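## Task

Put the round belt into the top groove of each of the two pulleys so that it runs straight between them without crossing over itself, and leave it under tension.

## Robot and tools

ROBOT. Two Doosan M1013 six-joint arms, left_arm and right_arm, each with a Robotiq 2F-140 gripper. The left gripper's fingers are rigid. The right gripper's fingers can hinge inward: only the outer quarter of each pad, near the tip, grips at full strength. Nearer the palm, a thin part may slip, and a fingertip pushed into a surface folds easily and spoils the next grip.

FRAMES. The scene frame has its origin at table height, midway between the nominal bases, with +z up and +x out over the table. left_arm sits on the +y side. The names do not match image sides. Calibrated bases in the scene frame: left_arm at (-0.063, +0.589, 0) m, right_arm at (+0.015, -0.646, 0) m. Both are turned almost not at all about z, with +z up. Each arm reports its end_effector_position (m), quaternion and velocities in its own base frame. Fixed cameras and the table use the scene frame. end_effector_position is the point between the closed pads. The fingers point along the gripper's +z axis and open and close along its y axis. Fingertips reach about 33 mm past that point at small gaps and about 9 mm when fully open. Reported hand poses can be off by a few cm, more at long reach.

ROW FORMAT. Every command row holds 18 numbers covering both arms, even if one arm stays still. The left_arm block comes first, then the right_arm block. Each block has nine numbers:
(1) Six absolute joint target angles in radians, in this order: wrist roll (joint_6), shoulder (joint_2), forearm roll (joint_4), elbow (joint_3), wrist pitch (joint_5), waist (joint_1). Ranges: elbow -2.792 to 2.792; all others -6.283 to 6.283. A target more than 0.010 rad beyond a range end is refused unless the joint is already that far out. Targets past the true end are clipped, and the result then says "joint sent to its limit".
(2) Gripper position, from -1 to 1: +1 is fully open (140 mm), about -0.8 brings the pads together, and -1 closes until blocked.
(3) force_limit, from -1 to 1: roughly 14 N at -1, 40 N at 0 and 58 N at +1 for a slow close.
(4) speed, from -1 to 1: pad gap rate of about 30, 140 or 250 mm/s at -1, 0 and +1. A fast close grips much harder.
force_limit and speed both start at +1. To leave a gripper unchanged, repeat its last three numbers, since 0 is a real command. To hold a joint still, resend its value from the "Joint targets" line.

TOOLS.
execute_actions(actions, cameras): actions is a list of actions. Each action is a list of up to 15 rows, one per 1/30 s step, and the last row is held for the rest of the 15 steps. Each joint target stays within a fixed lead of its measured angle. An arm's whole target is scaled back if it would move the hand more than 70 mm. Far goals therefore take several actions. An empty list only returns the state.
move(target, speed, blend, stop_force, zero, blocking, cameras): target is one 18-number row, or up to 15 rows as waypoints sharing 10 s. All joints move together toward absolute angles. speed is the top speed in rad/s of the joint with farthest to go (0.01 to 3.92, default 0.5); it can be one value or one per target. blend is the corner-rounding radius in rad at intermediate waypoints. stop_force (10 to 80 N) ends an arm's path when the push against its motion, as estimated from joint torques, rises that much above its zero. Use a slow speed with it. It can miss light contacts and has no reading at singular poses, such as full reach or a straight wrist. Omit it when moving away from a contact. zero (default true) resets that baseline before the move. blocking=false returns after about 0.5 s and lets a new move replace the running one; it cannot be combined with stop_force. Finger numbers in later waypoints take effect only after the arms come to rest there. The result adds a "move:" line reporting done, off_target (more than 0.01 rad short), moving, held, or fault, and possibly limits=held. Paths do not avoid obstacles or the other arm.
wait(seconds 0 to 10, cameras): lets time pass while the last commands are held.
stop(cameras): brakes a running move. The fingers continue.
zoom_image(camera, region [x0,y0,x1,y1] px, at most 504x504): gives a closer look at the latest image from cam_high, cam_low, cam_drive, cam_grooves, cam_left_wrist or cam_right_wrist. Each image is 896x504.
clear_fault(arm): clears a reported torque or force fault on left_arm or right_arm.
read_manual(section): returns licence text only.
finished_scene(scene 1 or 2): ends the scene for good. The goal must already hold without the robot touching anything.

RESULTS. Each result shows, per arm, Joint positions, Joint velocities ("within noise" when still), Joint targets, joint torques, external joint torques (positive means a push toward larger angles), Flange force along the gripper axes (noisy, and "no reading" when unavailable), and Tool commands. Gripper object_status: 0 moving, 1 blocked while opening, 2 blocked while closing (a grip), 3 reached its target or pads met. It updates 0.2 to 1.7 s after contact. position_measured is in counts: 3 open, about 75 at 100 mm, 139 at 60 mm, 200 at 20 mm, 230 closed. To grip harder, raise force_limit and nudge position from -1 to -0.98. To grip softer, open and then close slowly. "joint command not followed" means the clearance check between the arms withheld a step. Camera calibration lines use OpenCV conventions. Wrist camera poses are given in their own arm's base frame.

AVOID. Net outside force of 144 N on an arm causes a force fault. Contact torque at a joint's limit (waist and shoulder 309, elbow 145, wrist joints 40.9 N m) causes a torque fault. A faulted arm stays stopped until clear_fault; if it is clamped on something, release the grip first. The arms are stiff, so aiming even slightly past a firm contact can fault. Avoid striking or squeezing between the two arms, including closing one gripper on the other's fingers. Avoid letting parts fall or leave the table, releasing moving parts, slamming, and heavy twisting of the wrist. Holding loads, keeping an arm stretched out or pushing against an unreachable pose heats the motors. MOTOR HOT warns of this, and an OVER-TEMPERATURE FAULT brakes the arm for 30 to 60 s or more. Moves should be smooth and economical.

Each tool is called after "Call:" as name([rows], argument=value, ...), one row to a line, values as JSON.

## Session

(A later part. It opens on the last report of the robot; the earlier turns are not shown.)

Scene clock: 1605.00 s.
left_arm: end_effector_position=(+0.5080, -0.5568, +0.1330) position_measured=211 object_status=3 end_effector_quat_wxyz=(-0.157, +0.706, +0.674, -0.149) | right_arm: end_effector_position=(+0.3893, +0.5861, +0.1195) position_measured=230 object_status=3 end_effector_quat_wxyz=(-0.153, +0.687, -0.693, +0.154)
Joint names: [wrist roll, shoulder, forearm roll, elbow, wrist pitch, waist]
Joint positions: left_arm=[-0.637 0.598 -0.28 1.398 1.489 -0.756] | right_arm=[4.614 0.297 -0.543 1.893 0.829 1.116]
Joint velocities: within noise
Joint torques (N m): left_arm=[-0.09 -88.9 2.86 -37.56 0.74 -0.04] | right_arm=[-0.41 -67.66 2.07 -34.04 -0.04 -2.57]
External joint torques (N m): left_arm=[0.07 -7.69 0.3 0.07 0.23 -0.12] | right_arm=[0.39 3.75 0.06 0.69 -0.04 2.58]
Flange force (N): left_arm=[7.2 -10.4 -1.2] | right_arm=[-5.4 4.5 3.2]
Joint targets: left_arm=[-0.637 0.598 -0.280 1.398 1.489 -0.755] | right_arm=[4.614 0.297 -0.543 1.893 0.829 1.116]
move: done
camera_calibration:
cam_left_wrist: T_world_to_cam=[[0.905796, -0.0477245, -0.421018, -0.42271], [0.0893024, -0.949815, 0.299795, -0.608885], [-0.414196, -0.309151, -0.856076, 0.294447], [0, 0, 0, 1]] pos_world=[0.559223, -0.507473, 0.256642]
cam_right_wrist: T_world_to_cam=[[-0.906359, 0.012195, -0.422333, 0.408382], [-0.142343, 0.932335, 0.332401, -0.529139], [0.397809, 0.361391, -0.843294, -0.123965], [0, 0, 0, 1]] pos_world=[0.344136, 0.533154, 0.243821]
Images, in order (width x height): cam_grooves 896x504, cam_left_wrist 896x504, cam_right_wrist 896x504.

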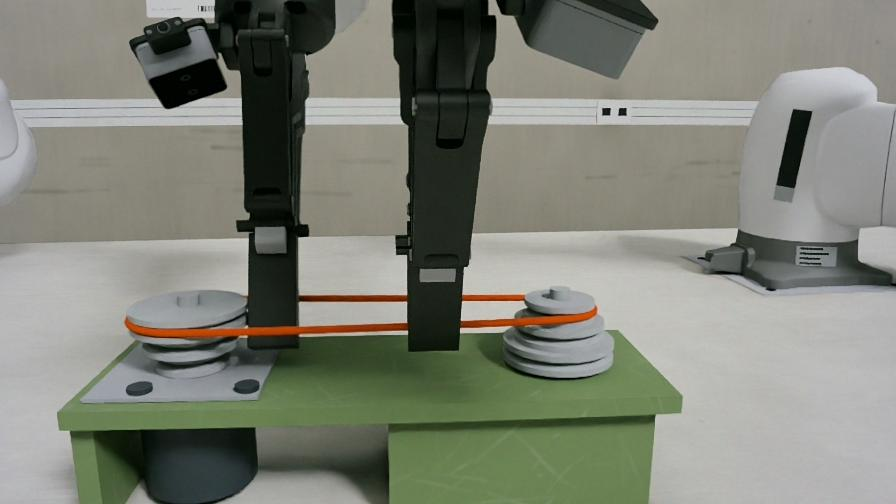

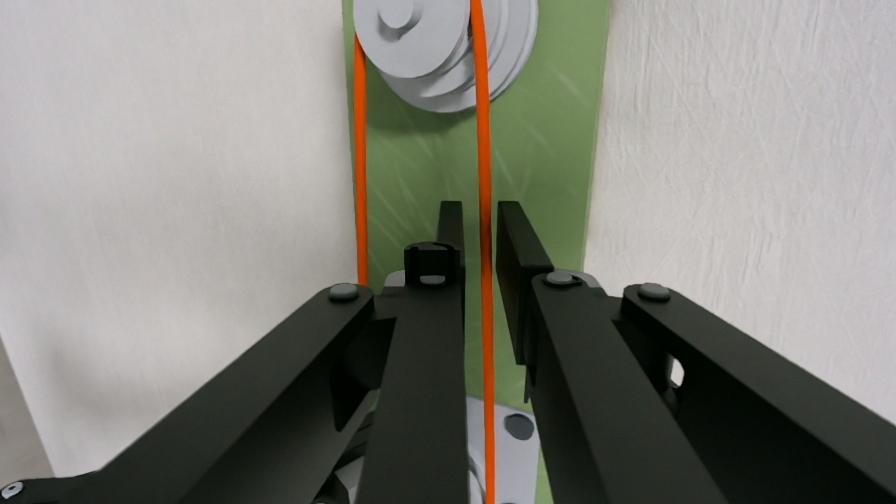

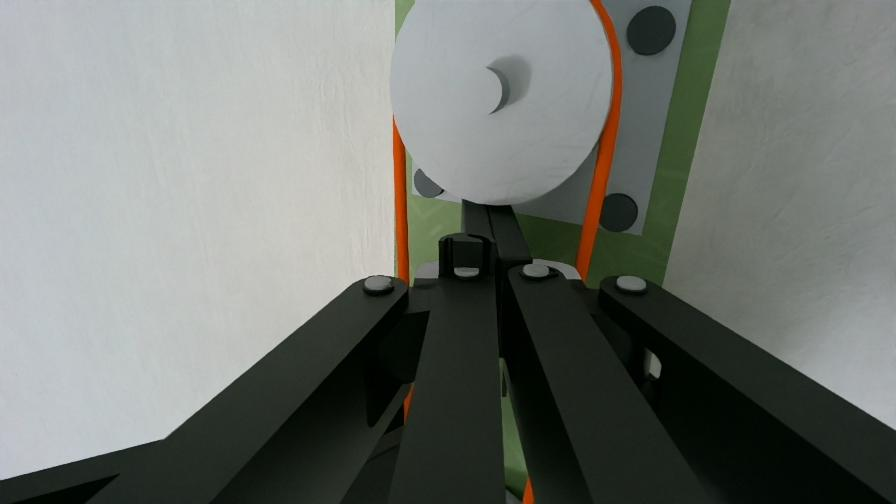

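Call:
move([
  [-0.6374, 0.5978, -0.2797, 1.3983, 1.4889, -0.7555, -1, -1, -1, 4.6140, 0.2970, -0.5434, 1.8933, 0.8294, 1.1161, -1, -1, -1],
  [-0.6323, 0.6128, -0.2764, 1.3721, 1.5022, -0.7470, -1, -1, -1, 4.6140, 0.2970, -0.5434, 1.8933, 0.8294, 1.1161, -1, -1, -1],
], speed=0.02, cameras=["cam_grooves", "cam_left_wrist"])

Call:
zoom_image(camera="cam_grooves", region=[80, 280, 250, 410])

Scene clock: 1617.30 s.
left_arm: end_effector_position=(+0.5202, -0.5580, +0.1334) position_measured=225 object_status=2 end_effector_quat_wxyz=(-0.157, +0.706, +0.674, -0.149) | right_arm: end_effector_position=(+0.3893, +0.5861, +0.1195) position_measured=230 object_status=3 end_effector_quat_wxyz=(-0.153, +0.687, -0.693, +0.154)
Joint names: [wrist roll, shoulder, forearm roll, elbow, wrist pitch, waist]
Joint positions: left_arm=[-0.632 0.613 -0.276 1.372 1.502 -0.747] | right_arm=[4.614 0.297 -0.543 1.893 0.829 1.116]
Joint velocities: within noise
Joint torques (N m): left_arm=[-0.08 -90.26 2.99 -38.22 0.62 0.63] | right_arm=[-0.42 -67.75 2.07 -34.05 -0.07 -2.39]
External joint torques (N m): left_arm=[0.06 -7.86 0.19 0.5 0.35 -0.79] | right_arm=[0.4 3.84 0.06 0.58 -0.01 2.36]
Flange force (N): left_arm=[7.3 -11.8 -0.3] | right_arm=[-5.6 4.1 3.3]
Joint targets: left_arm=[-0.632 0.613 -0.276 1.372 1.502 -0.747] | right_arm=[4.614 0.297 -0.543 1.893 0.829 1.116]
move: done
camera_calibration:
cam_left_wrist: T_world_to_cam=[[0.90564, -0.0484833, -0.421266, -0.433892], [0.0885698, -0.949903, 0.299732, -0.611035], [-0.414694, -0.308761, -0.855976, 0.299867], [0, 0, 0, 1]] pos_world=[0.571423, -0.508874, 0.257041]
Images, in order (width x height): cam_grooves 896x504, cam_left_wrist 896x504.

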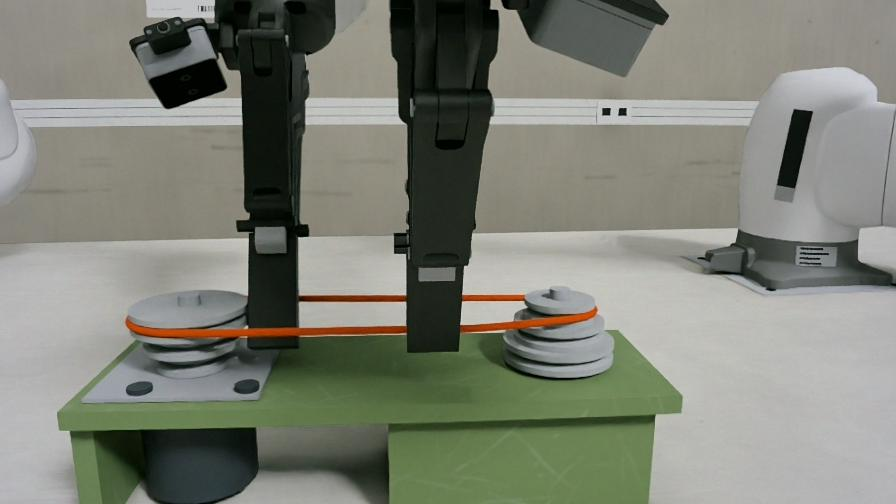

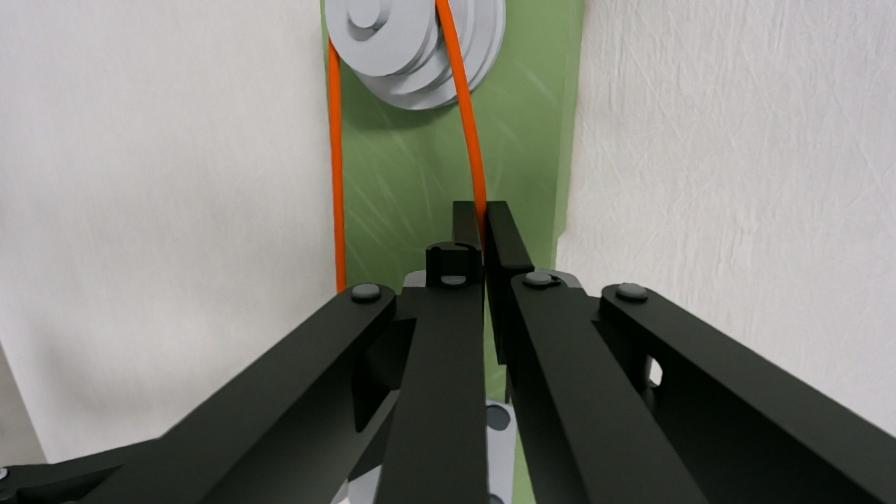

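Scaled by 2.965 from the camera's 896x504 image, which has a finer 1280x720 frame.

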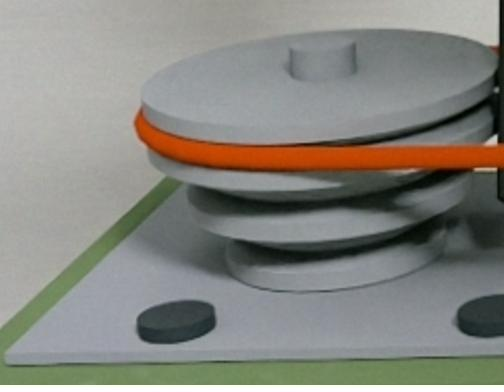

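Call:
move([
  [-0.6301, 0.6191, -0.2750, 1.3612, 1.5077, -0.7435, -1, -1, -1, 4.6140, 0.2970, -0.5434, 1.8933, 0.8294, 1.1161, -1, -1, -1],
  [-0.6374, 0.5978, -0.2797, 1.3983, 1.4889, -0.7555, -1, -1, -1, 4.6140, 0.2970, -0.5434, 1.8933, 0.8294, 1.1161, -1, -1, -1],
  [-0.6374, 0.5978, -0.2797, 1.3983, 1.4889, -0.7555, -0.65, -1, -1, 4.6140, 0.2970, -0.5434, 1.8933, 0.8294, 1.1161, -1, -1, -1],
], speed=0.02, cameras=["cam_grooves", "cam_left_wrist", "cam_right_wrist"])

Call:
zoom_image(camera="cam_grooves", region=[80, 280, 250, 410])

Call:
zoom_image(camera="cam_left_wrist", region=[330, 0, 630, 300])

Scene clock: 1675.20 s.
left_arm: end_effector_position=(+0.5080, -0.5568, +0.1330) position_measured=211 object_status=0 end_effector_quat_wxyz=(-0.157, +0.706, +0.674, -0.149) | right_arm: end_effector_position=(+0.3893, +0.5861, +0.1195) position_measured=230 object_status=3 end_effector_quat_wxyz=(-0.153, +0.687, -0.693, +0.154)
Joint names: [wrist roll, shoulder, forearm roll, elbow, wrist pitch, waist]
Joint positions: left_arm=[-0.637 0.598 -0.28 1.398 1.489 -0.756] | right_arm=[4.614 0.297 -0.543 1.893 0.829 1.116]
Joint velocities: within noise
Joint torques (N m): left_arm=[-0.07 -88.26 2.76 -37.53 0.79 0.71] | right_arm=[-0.41 -68.22 2.06 -33.94 -0.08 -2.66]
External joint torques (N m): left_arm=[0.05 -7.99 0.39 0.33 0.19 -0.66] | right_arm=[0.39 4.52 0.07 0.59 0 2.67]
Flange force (N): left_arm=[7.4 -11.5 -0.6] | right_arm=[-6.7 4.5 3.9]
Joint targets: left_arm=[-0.637 0.598 -0.280 1.398 1.489 -0.755] | right_arm=[4.614 0.297 -0.543 1.893 0.829 1.116]
move: done
camera_calibration:
cam_left_wrist: T_world_to_cam=[[0.9058, -0.0477659, -0.421004, -0.422737], [0.0892632, -0.949812, 0.299814, -0.608867], [-0.414196, -0.309152, -0.856076, 0.294446], [0, 0, 0, 1]] pos_world=[0.559223, -0.507473, 0.256642]
cam_right_wrist: T_world_to_cam=[[-0.906353, 0.0121539, -0.422347, 0.408405], [-0.142383, 0.932336, 0.332382, -0.529121], [0.397809, 0.36139, -0.843294, -0.123964], [0, 0, 0, 1]] pos_world=[0.344136, 0.533154, 0.243821]
Images, in order (width x height): cam_grooves 896x504, cam_left_wrist 896x504, cam_right_wrist 896x504.

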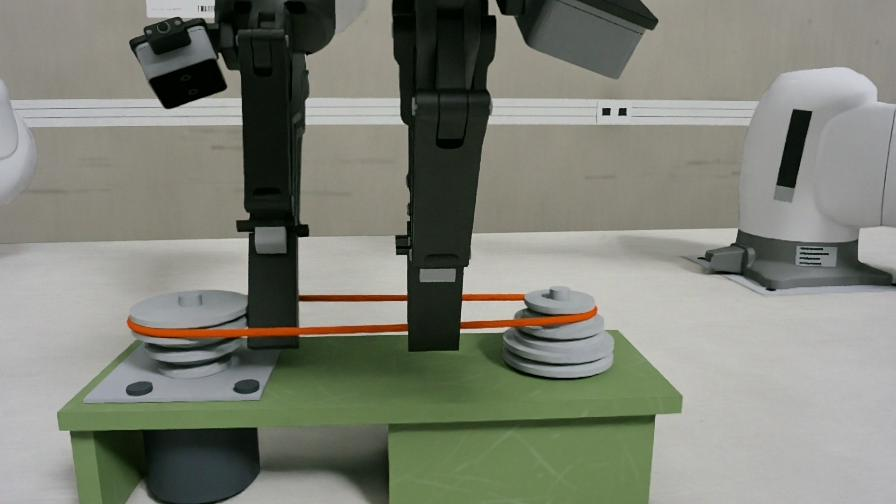

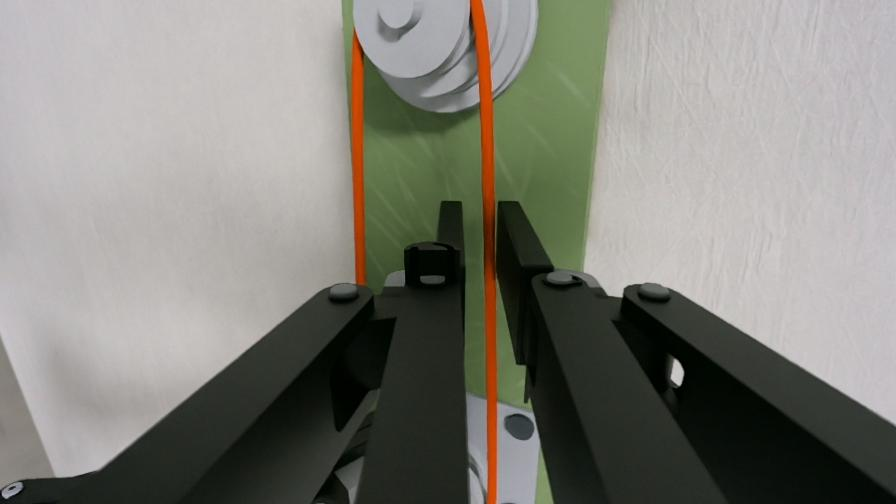

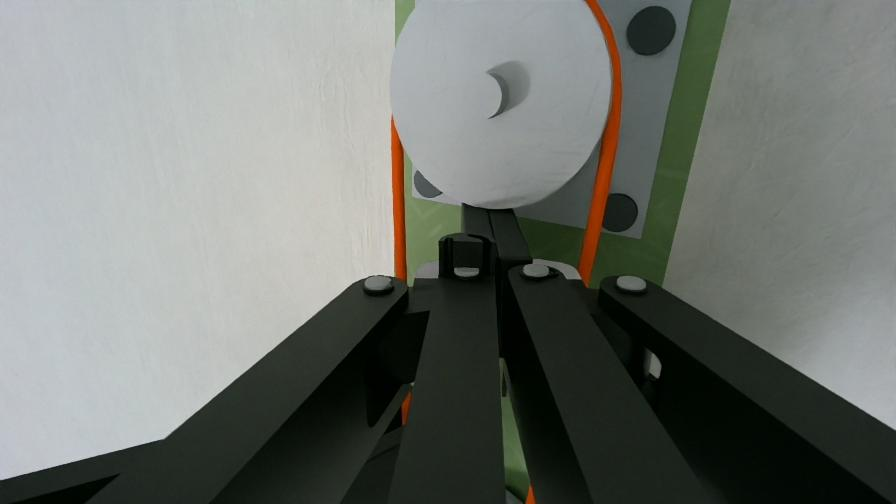

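Scaled by 2.965 from the camera's 896x504 image, which has a finer 1280x720 frame.

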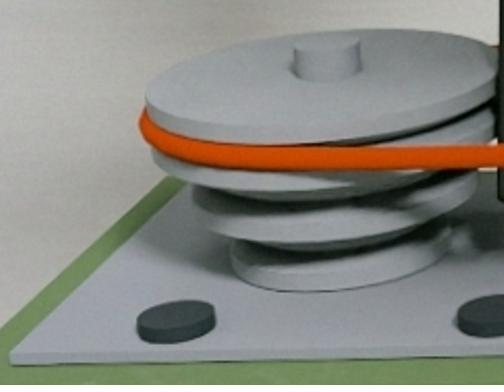

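Scaled by 1.680 from the camera's 896x504 image, which has a finer 1280x720 frame.

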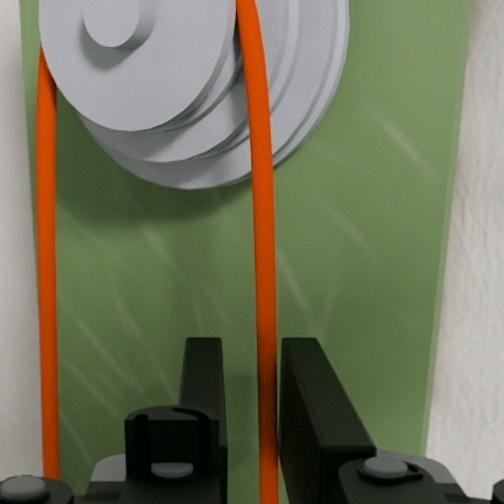

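Call:
move([
  [-0.6374, 0.5978, -0.2797, 1.3983, 1.4889, -0.7555, -0.65, -1, -1, 4.6136, 0.2938, -0.5439, 1.8977, 0.8277, 1.1147, -1, -1, -1],
  [-0.6374, 0.5978, -0.2797, 1.3983, 1.4889, -0.7555, -0.45, -1, -1, 4.6136, 0.2938, -0.5439, 1.8977, 0.8277, 1.1147, -1, -1, -1],
  [-0.6478, 0.5963, -0.2738, 1.3144, 1.5750, -0.7395, -0.45, -1, -1, 4.6136, 0.2938, -0.5439, 1.8977, 0.8277, 1.1147, -1, -1, -1],
  [-0.600, 0.0331, 0, 1.7901, 1.3184, -0.5985, -0.45, -1, -1, 4.6136, 0.2938, -0.5439, 1.8977, 0.8277, 1.1147, -1, -1, -1],
], speed=[0.01, 0.05, 0.08, 0.5], cameras=["cam_grooves", "cam_drive", "cam_right_wrist"])

Call:
zoom_image(camera="cam_drive", region=[260, 60, 760, 380])

Call:
zoom_image(camera="cam_grooves", region=[80, 280, 250, 410])

Scene clock: 1761.47 s.
left_arm: end_effector_position=(+0.4836, -0.2880, +0.3001) position_measured=186 object_status=3 end_effector_quat_wxyz=(+0.000, +0.707, +0.708, +0.000) | right_arm: end_effector_position=(+0.3891, +0.5837, +0.1195) position_measured=230 object_status=3 end_effector_quat_wxyz=(-0.153, +0.687, -0.693, +0.154)
Joint names: [wrist roll, shoulder, forearm roll, elbow, wrist pitch, waist]
Joint positions: left_arm=[-0.6 0.033 0 1.79 1.318 -0.598] | right_arm=[4.614 0.294 -0.544 1.898 0.828 1.115]
Joint velocities: within noise
Joint torques (N m): left_arm=[-0.09 -39.58 4.09 -41.62 -0.18 0.31] | right_arm=[-0.53 -76.88 -0.52 -23.63 11.34 -15.21]
External joint torques (N m): left_arm=[0.09 -4.95 0.16 0.56 0.2 -0.33] | right_arm=[0.51 13.71 2.64 -9.69 -11.42 15.11]
Flange force (N): left_arm=[4.2 -7.8 -1.6] | right_arm=[-37.6 11.5 18.6]
Joint targets: left_arm=[-0.600 0.033 0.000 1.790 1.318 -0.599] | right_arm=[4.614 0.294 -0.544 1.898 0.828 1.115]
move: done
camera_calibration:
cam_right_wrist: T_world_to_cam=[[-0.906359, 0.0121958, -0.422333, 0.40823], [-0.142342, 0.932335, 0.332401, -0.52693], [0.397809, 0.361391, -0.843294, -0.123018], [0, 0, 0, 1]] pos_world=[0.343936, 0.530754, 0.243821]
Images, in order (width x height): cam_drive 896x504, cam_grooves 896x504, cam_right_wrist 896x504.

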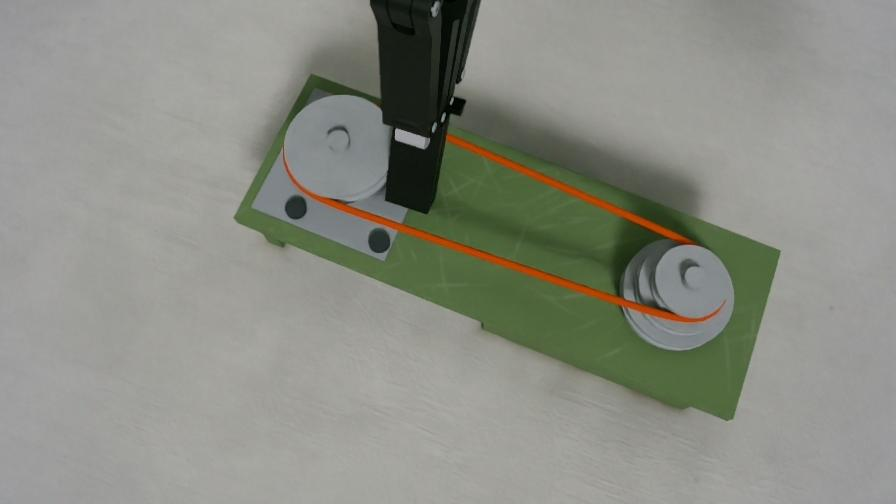

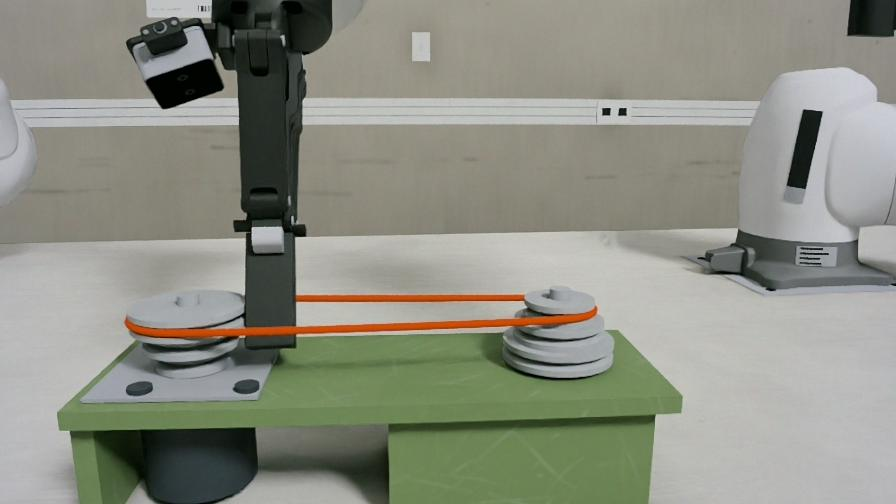

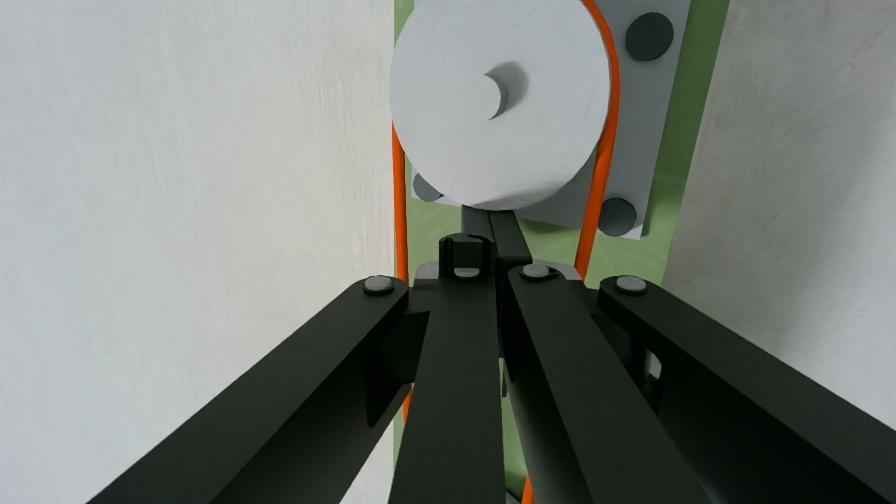

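Scaled by 1.008 from the camera's 896x504 image, which has a finer 1280x720 frame.

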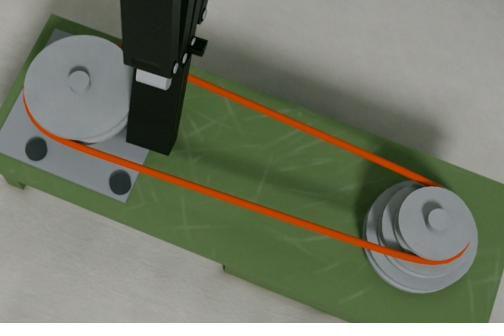

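Scaled by 2.965 from the camera's 896x504 image, which has a finer 1280x720 frame.

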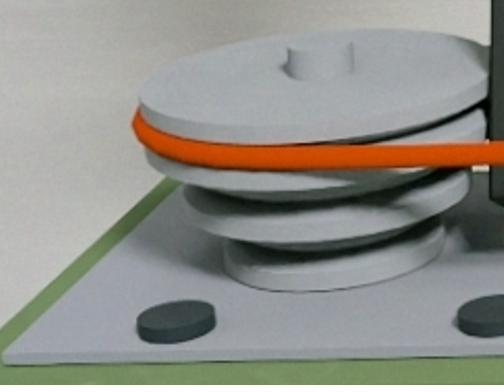

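Call:
zoom_image(camera="cam_drive", region=[280, 140, 530, 300])

Call:
zoom_image(camera="cam_drive", region=[500, 200, 750, 360])

Call:
zoom_image(camera="cam_grooves", region=[240, 270, 640, 400])

Scaled by 2.016 from the camera's 896x504 image, which has a finer 1280x720 frame.

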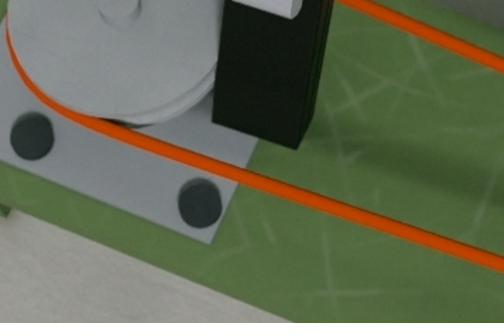

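Scaled by 2.016 from the camera's 896x504 image, which has a finer 1280x720 frame.

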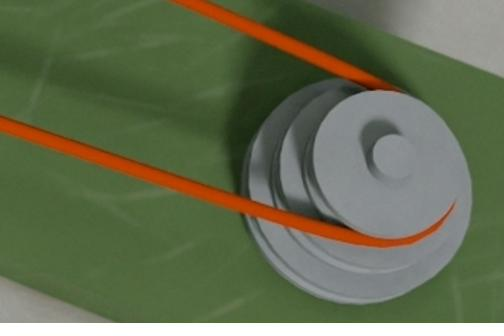

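Scaled by 1.260 from the camera's 896x504 image, which has a finer 1280x720 frame.

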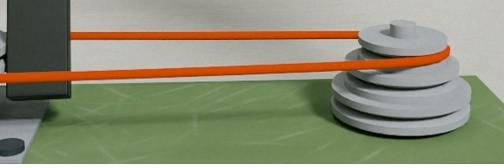

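Call:
move([
  [-0.600, 0.0331, 0, 1.7901, 1.3184, -0.5985, -0.45, -1, -1, 4.6151, 0.3042, -0.5423, 1.8833, 0.8333, 1.1195, -1, -1, -1],
  [-0.600, 0.0331, 0, 1.7901, 1.3184, -0.5985, -0.45, -1, -1, 4.5880, 0.2410, -0.5050, 1.8530, 0.9280, 1.1560, -1, -1, -1],
  [-0.600, 0.0331, 0, 1.7901, 1.3184, -0.5985, -0.45, -1, -1, 3.9689, 0.1885, 0, 1.6707, 1.2824, 0.8193, -1, -1, -1],
], speed=[0.01, 0.08, 0.4], cameras=["cam_grooves", "cam_drive", "cam_right_wrist"])

Call:
zoom_image(camera="cam_drive", region=[260, 60, 510, 260])

Call:
zoom_image(camera="cam_drive", region=[500, 180, 750, 360])

Call:
zoom_image(camera="cam_grooves", region=[80, 270, 330, 410])

Call:
zoom_image(camera="cam_grooves", region=[400, 270, 640, 400])

Scene clock: 1828.07 s.
left_arm: end_effector_position=(+0.4836, -0.2880, +0.3000) position_measured=186 object_status=3 end_effector_quat_wxyz=(+0.000, +0.707, +0.708, +0.000) | right_arm: end_effector_position=(+0.4200, +0.5000, +0.2700) position_measured=230 object_status=3 end_effector_quat_wxyz=(+0.000, +0.704, -0.710, +0.000)
Joint names: [wrist roll, shoulder, forearm roll, elbow, wrist pitch, waist]
Joint positions: left_arm=[-0.6 0.033 0 1.79 1.318 -0.599] | right_arm=[3.969 0.188 0 1.671 1.282 0.819]
Joint velocities: within noise
Joint torques (N m): left_arm=[-0.04 -39.62 3.91 -41.76 -0.15 -0.05] | right_arm=[-0.4 -63.58 3.99 -40.95 0.06 -2.35]
External joint torques (N m): left_arm=[0.04 -5.05 0.36 0.54 0.17 0.06] | right_arm=[0.4 4.25 0.1 0.83 -0.03 2.26]
Flange force (N): left_arm=[4.8 -7.6 -1.6] | right_arm=[-6.6 -0.2 3.1]
Joint targets: left_arm=[-0.600 0.033 0.000 1.790 1.318 -0.599] | right_arm=[3.969 0.188 0.000 1.671 1.282 0.819]
move: done
camera_calibration:
cam_right_wrist: T_world_to_cam=[[-0.999926, 0.012149, 0.000841063, 0.425928], [0.0116217, 0.931327, 0.363998, -0.567173], [0.00363891, 0.363981, -0.931399, 0.20988], [0, 0, 0, 1]] pos_world=[0.431724, 0.446656, 0.401574]
Images, in order (width x height): cam_drive 896x504, cam_grooves 896x504, cam_right_wrist 896x504.

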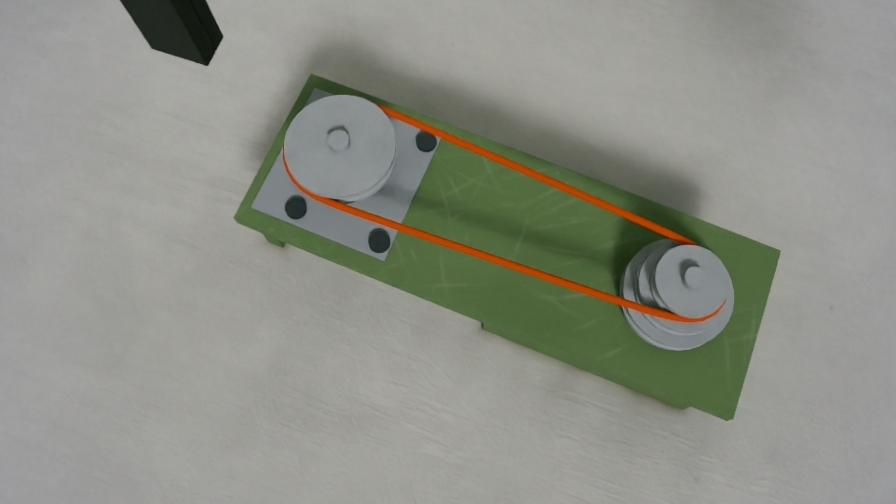

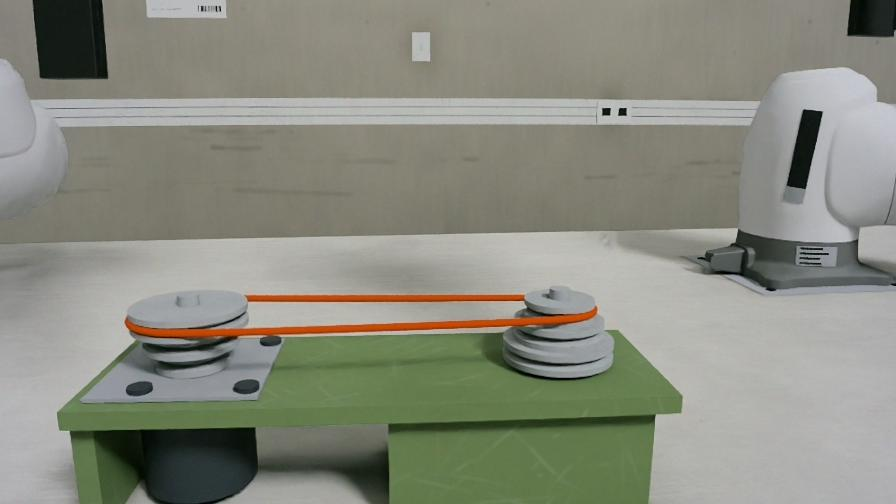

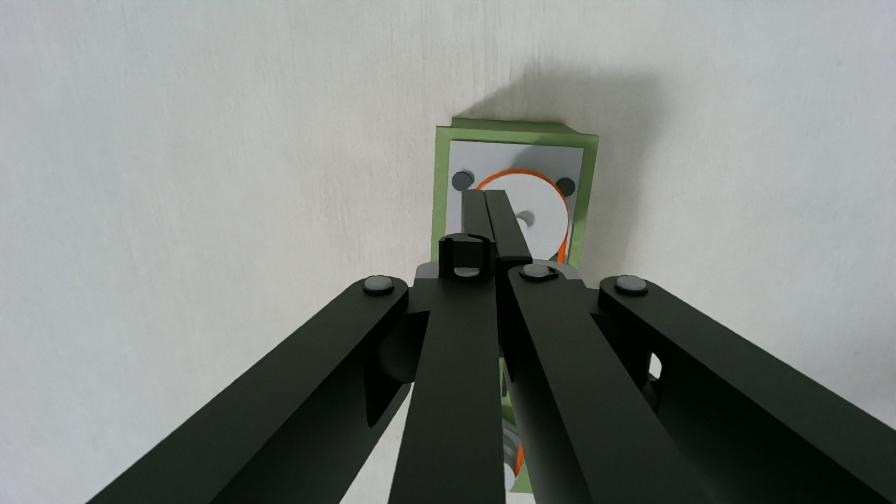

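Scaled by 2.016 from the camera's 896x504 image, which has a finer 1280x720 frame.

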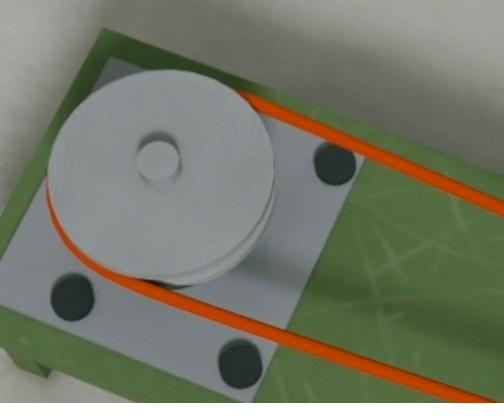

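Scaled by 2.016 from the camera's 896x504 image, which has a finer 1280x720 frame.

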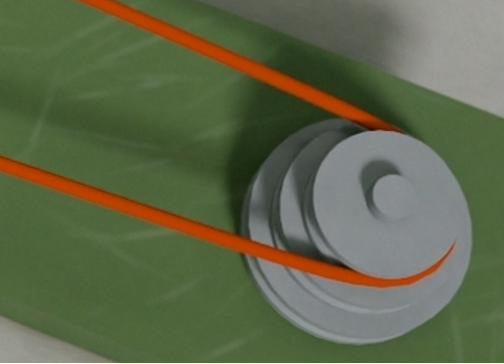

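Scaled by 2.016 from the camera's 896x504 image, which has a finer 1280x720 frame.

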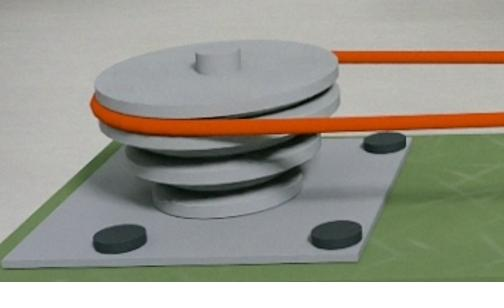

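Scaled by 2.100 from the camera's 896x504 image, which has a finer 1280x720 frame.

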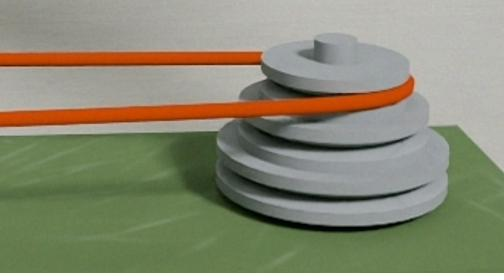

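Call:
finished_scene(scene=2)

The scene is finished: the task was done.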